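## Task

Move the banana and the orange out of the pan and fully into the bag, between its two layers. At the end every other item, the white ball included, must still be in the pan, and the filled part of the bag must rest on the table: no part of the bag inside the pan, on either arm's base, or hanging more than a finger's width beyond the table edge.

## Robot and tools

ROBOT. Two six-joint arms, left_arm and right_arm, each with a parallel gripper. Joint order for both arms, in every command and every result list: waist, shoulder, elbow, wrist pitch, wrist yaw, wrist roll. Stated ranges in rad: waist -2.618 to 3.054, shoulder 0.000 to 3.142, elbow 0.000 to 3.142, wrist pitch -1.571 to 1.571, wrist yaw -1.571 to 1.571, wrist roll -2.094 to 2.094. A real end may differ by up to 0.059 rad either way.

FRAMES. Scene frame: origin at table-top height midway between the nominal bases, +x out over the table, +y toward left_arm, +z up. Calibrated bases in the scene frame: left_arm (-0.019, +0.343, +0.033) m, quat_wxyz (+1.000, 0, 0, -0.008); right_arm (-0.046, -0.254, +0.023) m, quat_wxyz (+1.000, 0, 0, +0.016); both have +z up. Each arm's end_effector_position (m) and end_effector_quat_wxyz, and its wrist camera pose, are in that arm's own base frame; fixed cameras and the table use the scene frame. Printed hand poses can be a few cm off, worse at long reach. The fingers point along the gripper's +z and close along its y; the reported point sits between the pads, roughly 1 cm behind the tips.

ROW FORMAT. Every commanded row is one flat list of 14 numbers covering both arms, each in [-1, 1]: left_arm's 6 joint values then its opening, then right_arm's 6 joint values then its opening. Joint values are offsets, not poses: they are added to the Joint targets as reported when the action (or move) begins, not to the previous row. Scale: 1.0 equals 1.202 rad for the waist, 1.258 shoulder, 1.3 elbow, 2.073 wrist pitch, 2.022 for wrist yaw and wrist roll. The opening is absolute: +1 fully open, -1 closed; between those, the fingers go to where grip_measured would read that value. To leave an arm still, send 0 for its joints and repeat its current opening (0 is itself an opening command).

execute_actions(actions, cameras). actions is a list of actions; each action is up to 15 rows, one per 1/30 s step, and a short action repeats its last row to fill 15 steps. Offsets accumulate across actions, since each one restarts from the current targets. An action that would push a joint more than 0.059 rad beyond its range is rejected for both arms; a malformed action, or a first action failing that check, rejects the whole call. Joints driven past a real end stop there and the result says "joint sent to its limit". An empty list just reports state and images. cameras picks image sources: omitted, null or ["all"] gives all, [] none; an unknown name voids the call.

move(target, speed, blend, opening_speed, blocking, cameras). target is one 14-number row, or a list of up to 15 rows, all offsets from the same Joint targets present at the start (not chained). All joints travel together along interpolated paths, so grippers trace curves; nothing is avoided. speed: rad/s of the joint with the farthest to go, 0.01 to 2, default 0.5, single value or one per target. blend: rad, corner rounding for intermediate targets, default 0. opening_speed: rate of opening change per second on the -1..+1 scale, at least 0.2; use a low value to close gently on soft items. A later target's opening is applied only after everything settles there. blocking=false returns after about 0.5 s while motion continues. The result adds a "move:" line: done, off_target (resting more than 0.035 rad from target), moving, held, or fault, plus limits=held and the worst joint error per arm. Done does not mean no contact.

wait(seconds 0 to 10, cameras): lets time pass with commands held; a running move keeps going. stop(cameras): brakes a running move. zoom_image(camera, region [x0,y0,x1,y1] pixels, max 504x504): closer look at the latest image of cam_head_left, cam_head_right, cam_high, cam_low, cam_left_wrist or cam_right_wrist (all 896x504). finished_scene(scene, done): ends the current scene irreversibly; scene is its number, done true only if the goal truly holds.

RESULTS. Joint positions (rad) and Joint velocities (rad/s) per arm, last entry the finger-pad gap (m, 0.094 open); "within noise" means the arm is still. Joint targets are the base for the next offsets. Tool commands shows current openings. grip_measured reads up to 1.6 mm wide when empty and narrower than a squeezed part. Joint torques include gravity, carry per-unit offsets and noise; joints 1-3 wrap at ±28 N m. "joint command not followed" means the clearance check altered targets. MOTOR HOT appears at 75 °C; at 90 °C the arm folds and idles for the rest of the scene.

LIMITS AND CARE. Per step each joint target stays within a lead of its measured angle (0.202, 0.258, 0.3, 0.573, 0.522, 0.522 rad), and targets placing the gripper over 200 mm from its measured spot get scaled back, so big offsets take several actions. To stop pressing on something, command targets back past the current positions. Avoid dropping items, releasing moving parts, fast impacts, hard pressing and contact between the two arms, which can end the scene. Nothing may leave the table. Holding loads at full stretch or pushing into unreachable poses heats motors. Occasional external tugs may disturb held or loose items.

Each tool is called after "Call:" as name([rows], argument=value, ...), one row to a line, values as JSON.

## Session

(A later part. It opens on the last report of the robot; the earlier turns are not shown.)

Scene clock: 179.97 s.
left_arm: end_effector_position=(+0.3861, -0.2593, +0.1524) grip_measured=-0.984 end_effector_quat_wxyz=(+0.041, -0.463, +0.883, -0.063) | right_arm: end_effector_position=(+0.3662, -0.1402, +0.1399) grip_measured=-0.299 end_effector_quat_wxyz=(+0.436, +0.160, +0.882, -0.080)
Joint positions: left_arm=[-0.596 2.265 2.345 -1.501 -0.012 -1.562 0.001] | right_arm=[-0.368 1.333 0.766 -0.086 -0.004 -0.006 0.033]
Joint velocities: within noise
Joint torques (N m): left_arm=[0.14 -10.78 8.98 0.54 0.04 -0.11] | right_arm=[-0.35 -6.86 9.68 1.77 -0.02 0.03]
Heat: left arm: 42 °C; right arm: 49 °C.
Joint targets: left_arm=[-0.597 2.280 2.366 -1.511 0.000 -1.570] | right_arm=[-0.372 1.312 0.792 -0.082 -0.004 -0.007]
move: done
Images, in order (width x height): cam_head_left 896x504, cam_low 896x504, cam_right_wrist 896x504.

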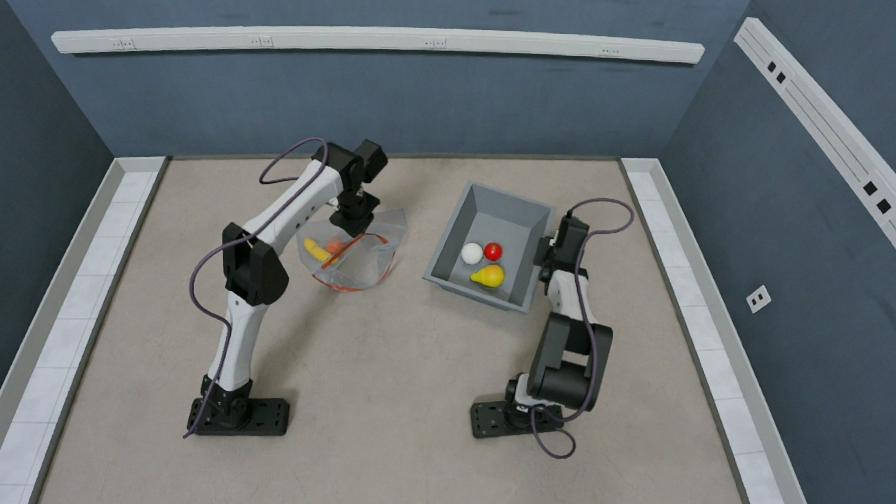

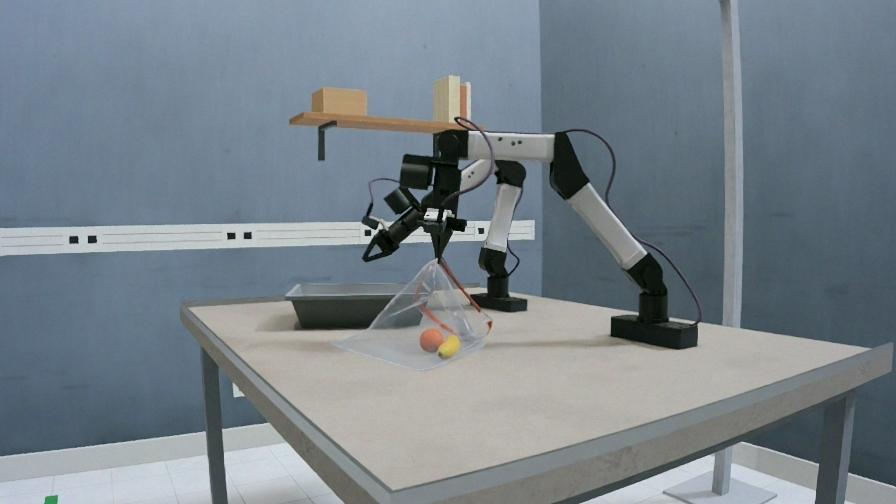

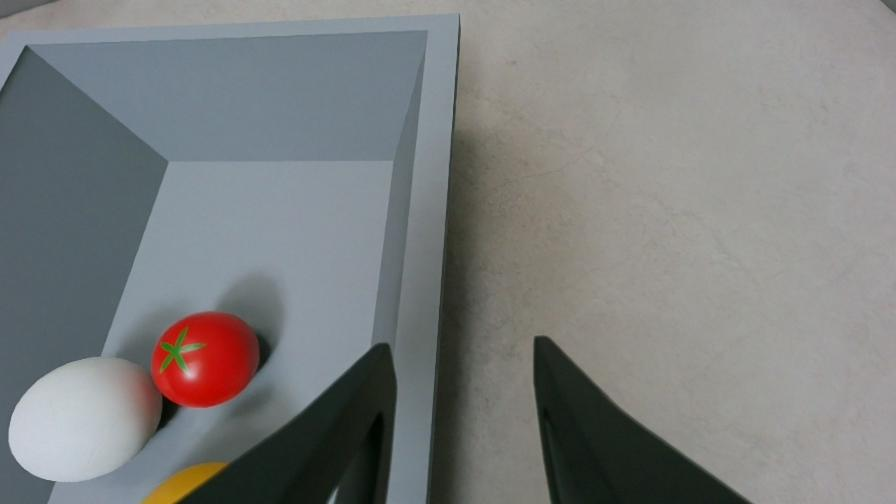

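Call:
move([
  [-0.0516,-0.0461,-0.0779,0.0209,0,0,-1.0,0,0,0,0,0,0,-0.3],
  [-0.0516,-0.0819,-0.3802,0.1887,0,0,-1.0,0,0,0,0,0,0,-0.3],
], speed=[0.2,0.3], blend=0.03, cameras=["cam_head_left","cam_low","cam_left_wrist"])

Call:
zoom_image(camera="cam_low", region=[320, 220, 540, 380])

Scene clock: 183.27 s.
left_arm: end_effector_position=(+0.3617, -0.2764, +0.0552) grip_measured=-0.984 end_effector_quat_wxyz=(+0.028, -0.437, +0.898, -0.043) | right_arm: end_effector_position=(+0.3662, -0.1402, +0.1399) grip_measured=-0.299 end_effector_quat_wxyz=(+0.436, +0.160, +0.882, -0.080)
Joint positions: left_arm=[-0.657 2.218 1.881 -1.132 -0.012 -1.562 0.001] | right_arm=[-0.368 1.333 0.766 -0.086 -0.004 -0.006 0.033]
Joint velocities: within noise
Joint torques (N m): left_arm=[0.03 -14.97 6.24 0.67 0.04 -0.11] | right_arm=[-0.39 -6.82 9.66 1.77 -0.02 0.03]
Heat: left arm: 43 °C; right arm: 49 °C.
Joint targets: left_arm=[-0.659 2.177 1.872 -1.121 0.000 -1.570] | right_arm=[-0.372 1.312 0.792 -0.081 -0.004 -0.007]
move: off_target (left_arm); left_arm: the shoulder is farthest, 0.041 rad from its target
Images, in order (width x height): cam_head_left 896x504, cam_low 896x504, cam_left_wrist 896x504.

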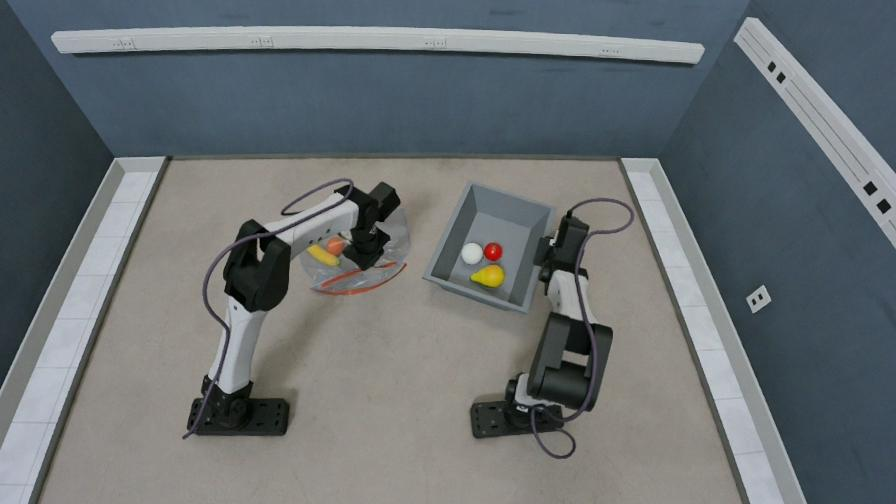

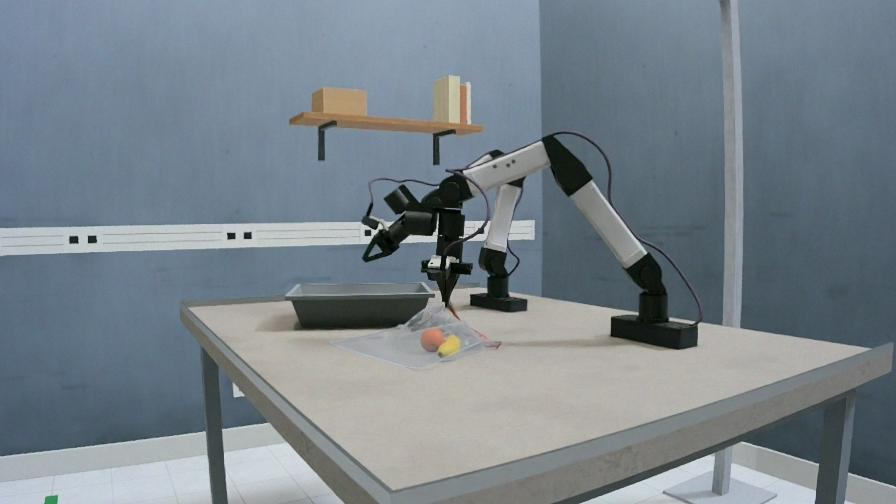

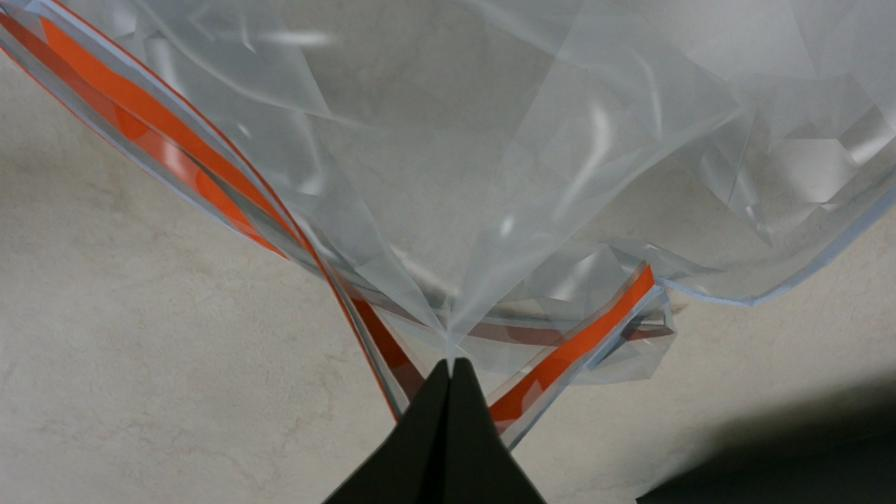

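Scaled by 2.291 from the camera's 896x504 image, which has a finer 1280x720 frame.

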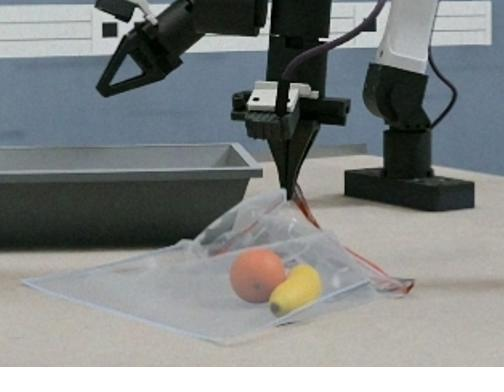

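Call:
move(target=[0,0.0329,-0.1284,0.101,0,0,-1.0,0,0,0,0,0,0,-0.3], speed=0.2, cameras=["cam_low","cam_left_wrist"])

Call:
zoom_image(camera="cam_low", region=[320, 220, 540, 380])

Scene clock: 185.33 s.
left_arm: end_effector_position=(+0.3641, -0.2782, +0.0161) grip_measured=-0.984 end_effector_quat_wxyz=(+0.038, -0.436, +0.897, -0.063) | right_arm: end_effector_position=(+0.3661, -0.1402, +0.1398) grip_measured=-0.299 end_effector_quat_wxyz=(+0.436, +0.160, +0.882, -0.080)
Joint positions: left_arm=[-0.657 2.216 1.714 -0.923 -0.012 -1.562 0.001] | right_arm=[-0.368 1.333 0.766 -0.086 -0.004 -0.006 0.033]
Joint velocities: within noise
Joint torques (N m): left_arm=[0.08 -11.45 6.08 0.82 0.04 -0.11] | right_arm=[-0.39 -6.86 9.68 1.77 -0.02 0.03]
Heat: left arm: 43 °C; right arm: 48 °C.
Joint targets: left_arm=[-0.659 2.218 1.705 -0.911 0.000 -1.570] | right_arm=[-0.372 1.312 0.792 -0.082 -0.004 -0.007]
move: done
Images, in order (width x height): cam_low 896x504, cam_left_wrist 896x504.

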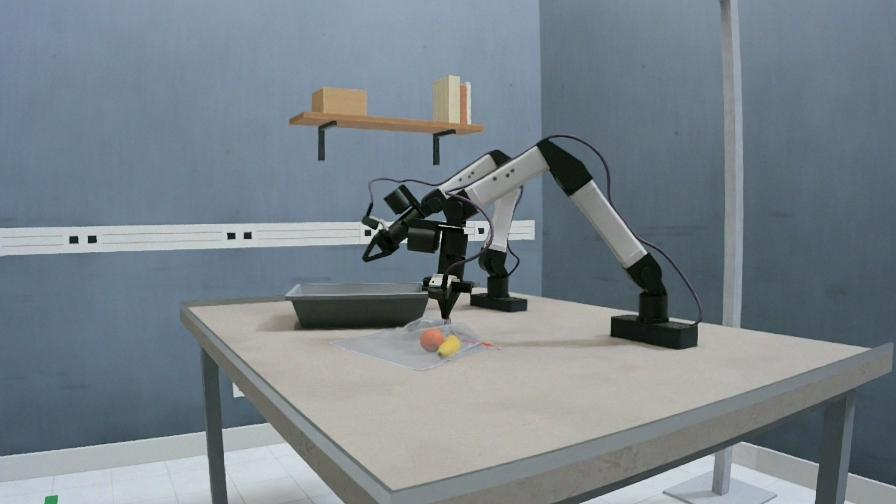

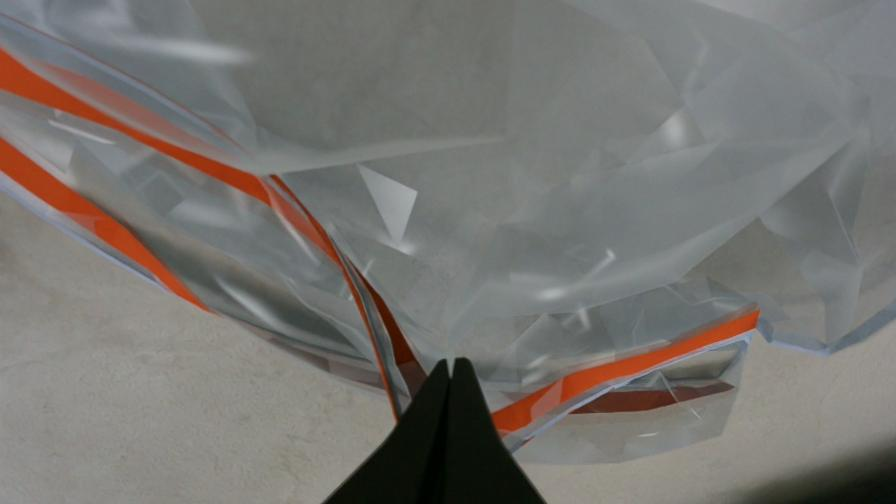

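Scaled by 2.291 from the camera's 896x504 image, which has a finer 1280x720 frame.

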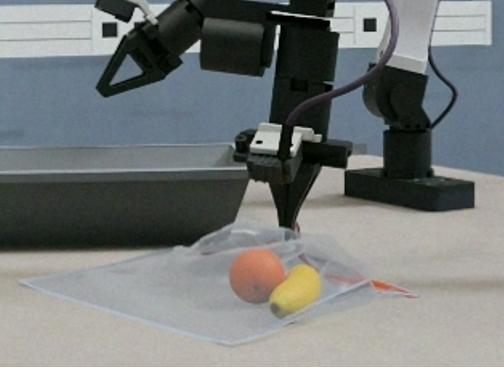

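Call:
move(target=[0,0.0194,-0.0325,0.0317,0,0,-1.0,0,0,0,0,0,0,-0.3], speed=0.12, cameras=[])

Call:
move(target=[0,0,0,0,0,0,-0.6,0,0,0,0,0,0,-0.3], opening_speed=0.4, cameras=["cam_left_wrist"])

Scene clock: 186.70 s.
left_arm: end_effector_position=(+0.3659, -0.2796, +0.0042) grip_measured=-0.984 end_effector_quat_wxyz=(+0.042, -0.436, +0.896, -0.071) | right_arm: end_effector_position=(+0.3661, -0.1402, +0.1398) grip_measured=-0.299 end_effector_quat_wxyz=(+0.436, +0.160, +0.882, -0.080)
Joint positions: left_arm=[-0.657 2.222 1.672 -0.857 -0.012 -1.562 0.001] | right_arm=[-0.368 1.333 0.766 -0.086 -0.004 -0.006 0.033]
Joint velocities: within noise
Joint torques (N m): left_arm=[0.09 -10.06 5.97 0.83 0.04 -0.11] | right_arm=[-0.38 -6.84 9.68 1.77 -0.02 0.04]
Heat: left arm: 43 °C; right arm: 48 °C.
Joint targets: left_arm=[-0.659 2.243 1.662 -0.845 0.000 -1.570] | right_arm=[-0.372 1.312 0.792 -0.082 -0.004 -0.007]
move: done
No camera images: "cameras" was empty.

Scene clock: 187.90 s.
left_arm: end_effector_position=(+0.3663, -0.2799, +0.0043) grip_measured=-0.602 end_effector_quat_wxyz=(+0.043, -0.436, +0.896, -0.072) | right_arm: end_effector_position=(+0.3661, -0.1402, +0.1398) grip_measured=-0.299 end_effector_quat_wxyz=(+0.436, +0.160, +0.882, -0.080)
Joint positions: left_arm=[-0.657 2.222 1.672 -0.855 -0.012 -1.562 0.019] | right_arm=[-0.368 1.333 0.766 -0.086 -0.004 -0.006 0.033]
Joint velocities: within noise
Joint torques (N m): left_arm=[0.08 -10.06 5.96 0.83 0.04 -0.11] | right_arm=[-0.39 -6.87 9.66 1.77 -0.02 0.03]
Heat: left arm: 43 °C; right arm: 47 °C.
Joint targets: left_arm=[-0.659 2.243 1.662 -0.845 0.000 -1.570] | right_arm=[-0.372 1.312 0.792 -0.082 -0.004 -0.007]
move: done
Images, in order (width x height): cam_left_wrist 896x504.

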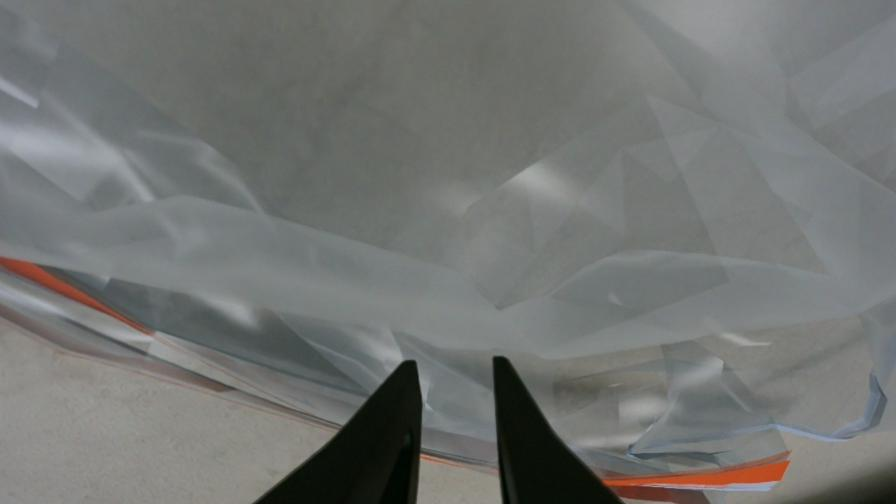

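Call:
move([
  [0,-0.0525,0.1615,-0.1327,0,0,-0.6,0,0,0,0,0,0,-0.3],
  [0,-0.0167,0.4638,-0.3005,0,0,-0.6,0,0,0,0,0,0,-0.3],
], speed=[0.15,0.4], blend=0.03, cameras=["cam_left_wrist","cam_low","cam_head_left"])

Call:
zoom_image(camera="cam_low", region=[320, 220, 540, 380])

Scene clock: 191.83 s.
left_arm: end_effector_position=(+0.3639, -0.2781, +0.1471) grip_measured=-0.601 end_effector_quat_wxyz=(+0.037, -0.436, +0.897, -0.061) | right_arm: end_effector_position=(+0.3661, -0.1402, +0.1398) grip_measured=-0.299 end_effector_quat_wxyz=(+0.436, +0.160, +0.882, -0.080)
Joint positions: left_arm=[-0.657 2.22 2.248 -1.455 -0.012 -1.562 0.019] | right_arm=[-0.368 1.333 0.766 -0.086 -0.004 -0.006 0.033]
Joint velocities: within noise
Joint torques (N m): left_arm=[0.08 -11.52 8.73 0.55 0.04 -0.11] | right_arm=[-0.39 -6.83 9.68 1.77 -0.02 0.03]
Heat: left arm: 43 °C; right arm: 47 °C.
Joint targets: left_arm=[-0.659 2.222 2.265 -1.468 0.000 -1.570] | right_arm=[-0.372 1.312 0.792 -0.082 -0.004 -0.007]
move: done
Images, in order (width x height): cam_head_left 896x504, cam_low 896x504, cam_left_wrist 896x504.

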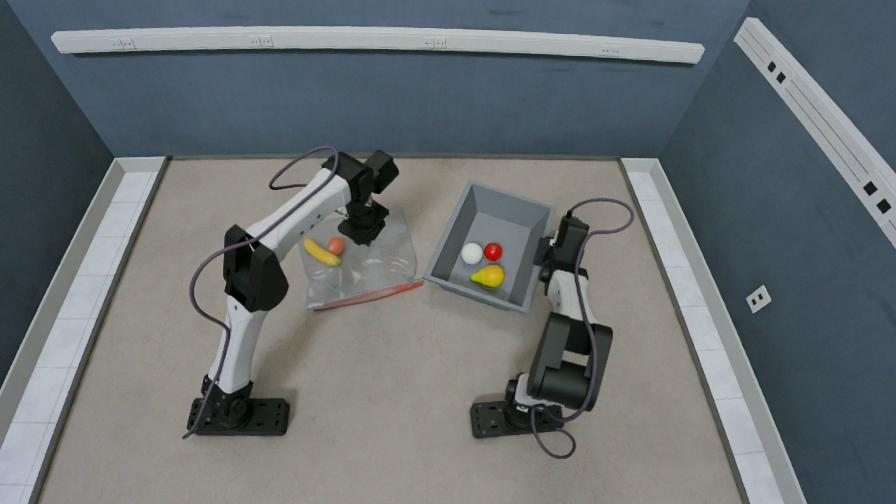

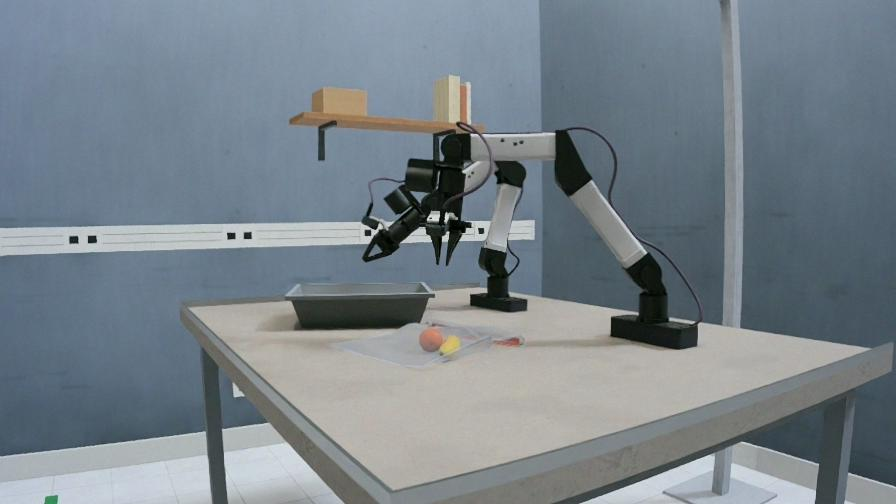

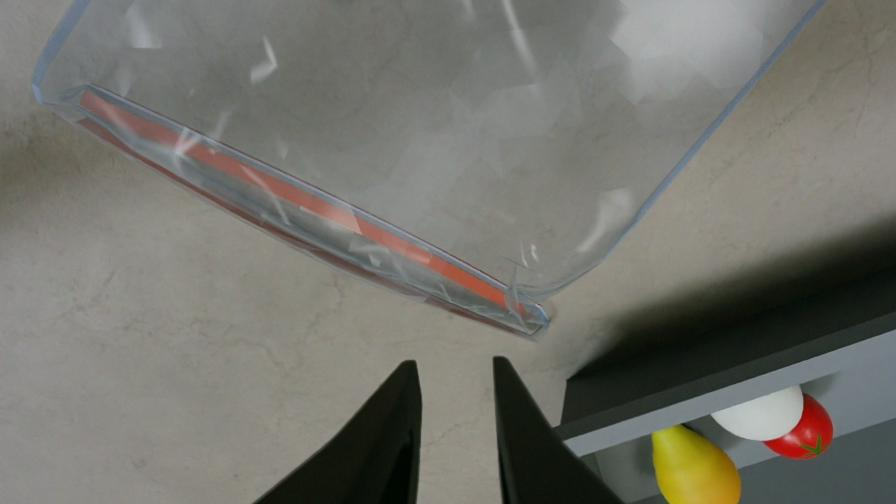

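Scaled by 2.291 from the camera's 896x504 image, which has a finer 1280x720 frame.

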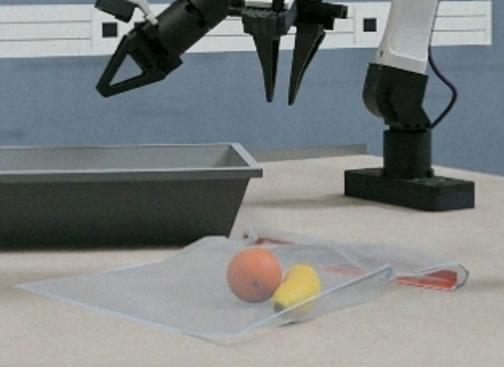

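Call:
move(target=[0.4,-0.0167,0,0,0,0,-0.6,0,0,0,0,0,0,-0.3], speed=0.5, cameras=["cam_high","cam_low","cam_head_left"])

Call:
zoom_image(camera="cam_head_left", region=[270, 190, 470, 320])

Call:
zoom_image(camera="cam_low", region=[320, 280, 540, 380])

Scene clock: 193.60 s.
left_arm: end_effector_position=(+0.4512, -0.0767, +0.1470) grip_measured=-0.601 end_effector_quat_wxyz=(+0.049, -0.639, +0.766, -0.051) | right_arm: end_effector_position=(+0.3661, -0.1402, +0.1398) grip_measured=-0.299 end_effector_quat_wxyz=(+0.436, +0.160, +0.882, -0.080)
Joint positions: left_arm=[-0.171 2.22 2.248 -1.456 -0.009 -1.562 0.019] | right_arm=[-0.368 1.333 0.766 -0.086 -0.004 -0.006 0.033]
Joint velocities: within noise
Joint torques (N m): left_arm=[-0.38 -13.19 8.72 0.52 0.01 -0.12] | right_arm=[-0.38 -6.84 9.68 1.77 -0.02 0.03]
Heat: left arm: 44 °C; right arm: 46 °C.
Joint targets: left_arm=[-0.178 2.201 2.265 -1.468 0.000 -1.570] | right_arm=[-0.372 1.312 0.792 -0.082 -0.004 -0.007]
move: done
Images, in order (width x height): cam_head_left 896x504, cam_high 896x504, cam_low 896x504.

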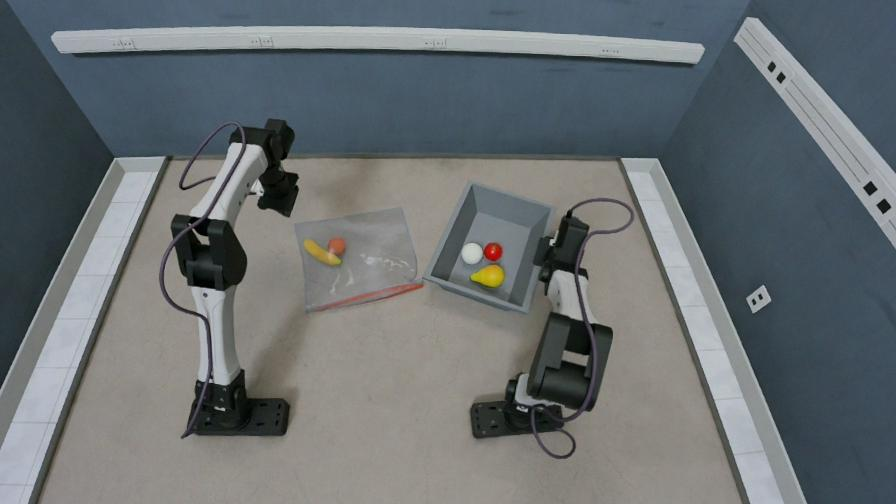

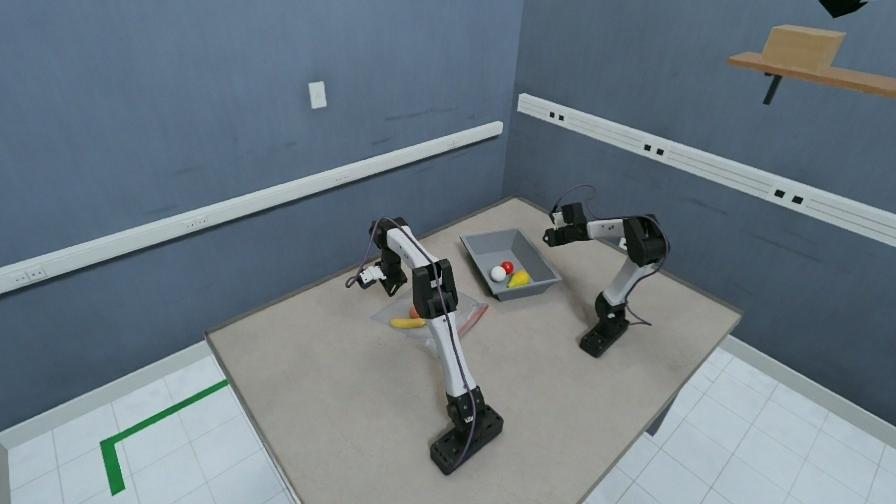

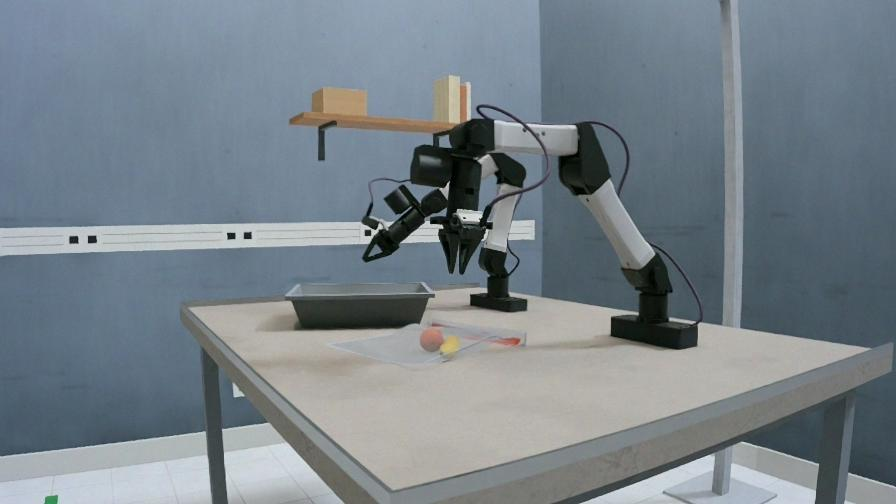

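Scaled by 2.520 from the camera's 896x504 image, which has a finer 1280x720 frame.

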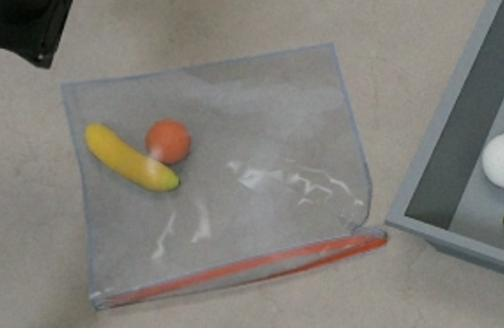

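Scaled by 2.291 from the camera's 896x504 image, which has a finer 1280x720 frame.

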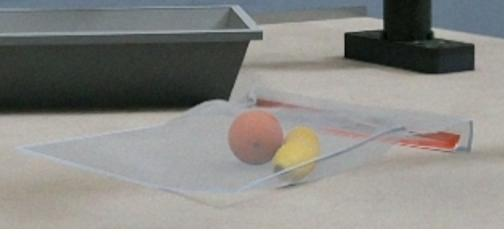

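Call:
finished_scene(scene=2, done=true)

The scene is finished: the task was done.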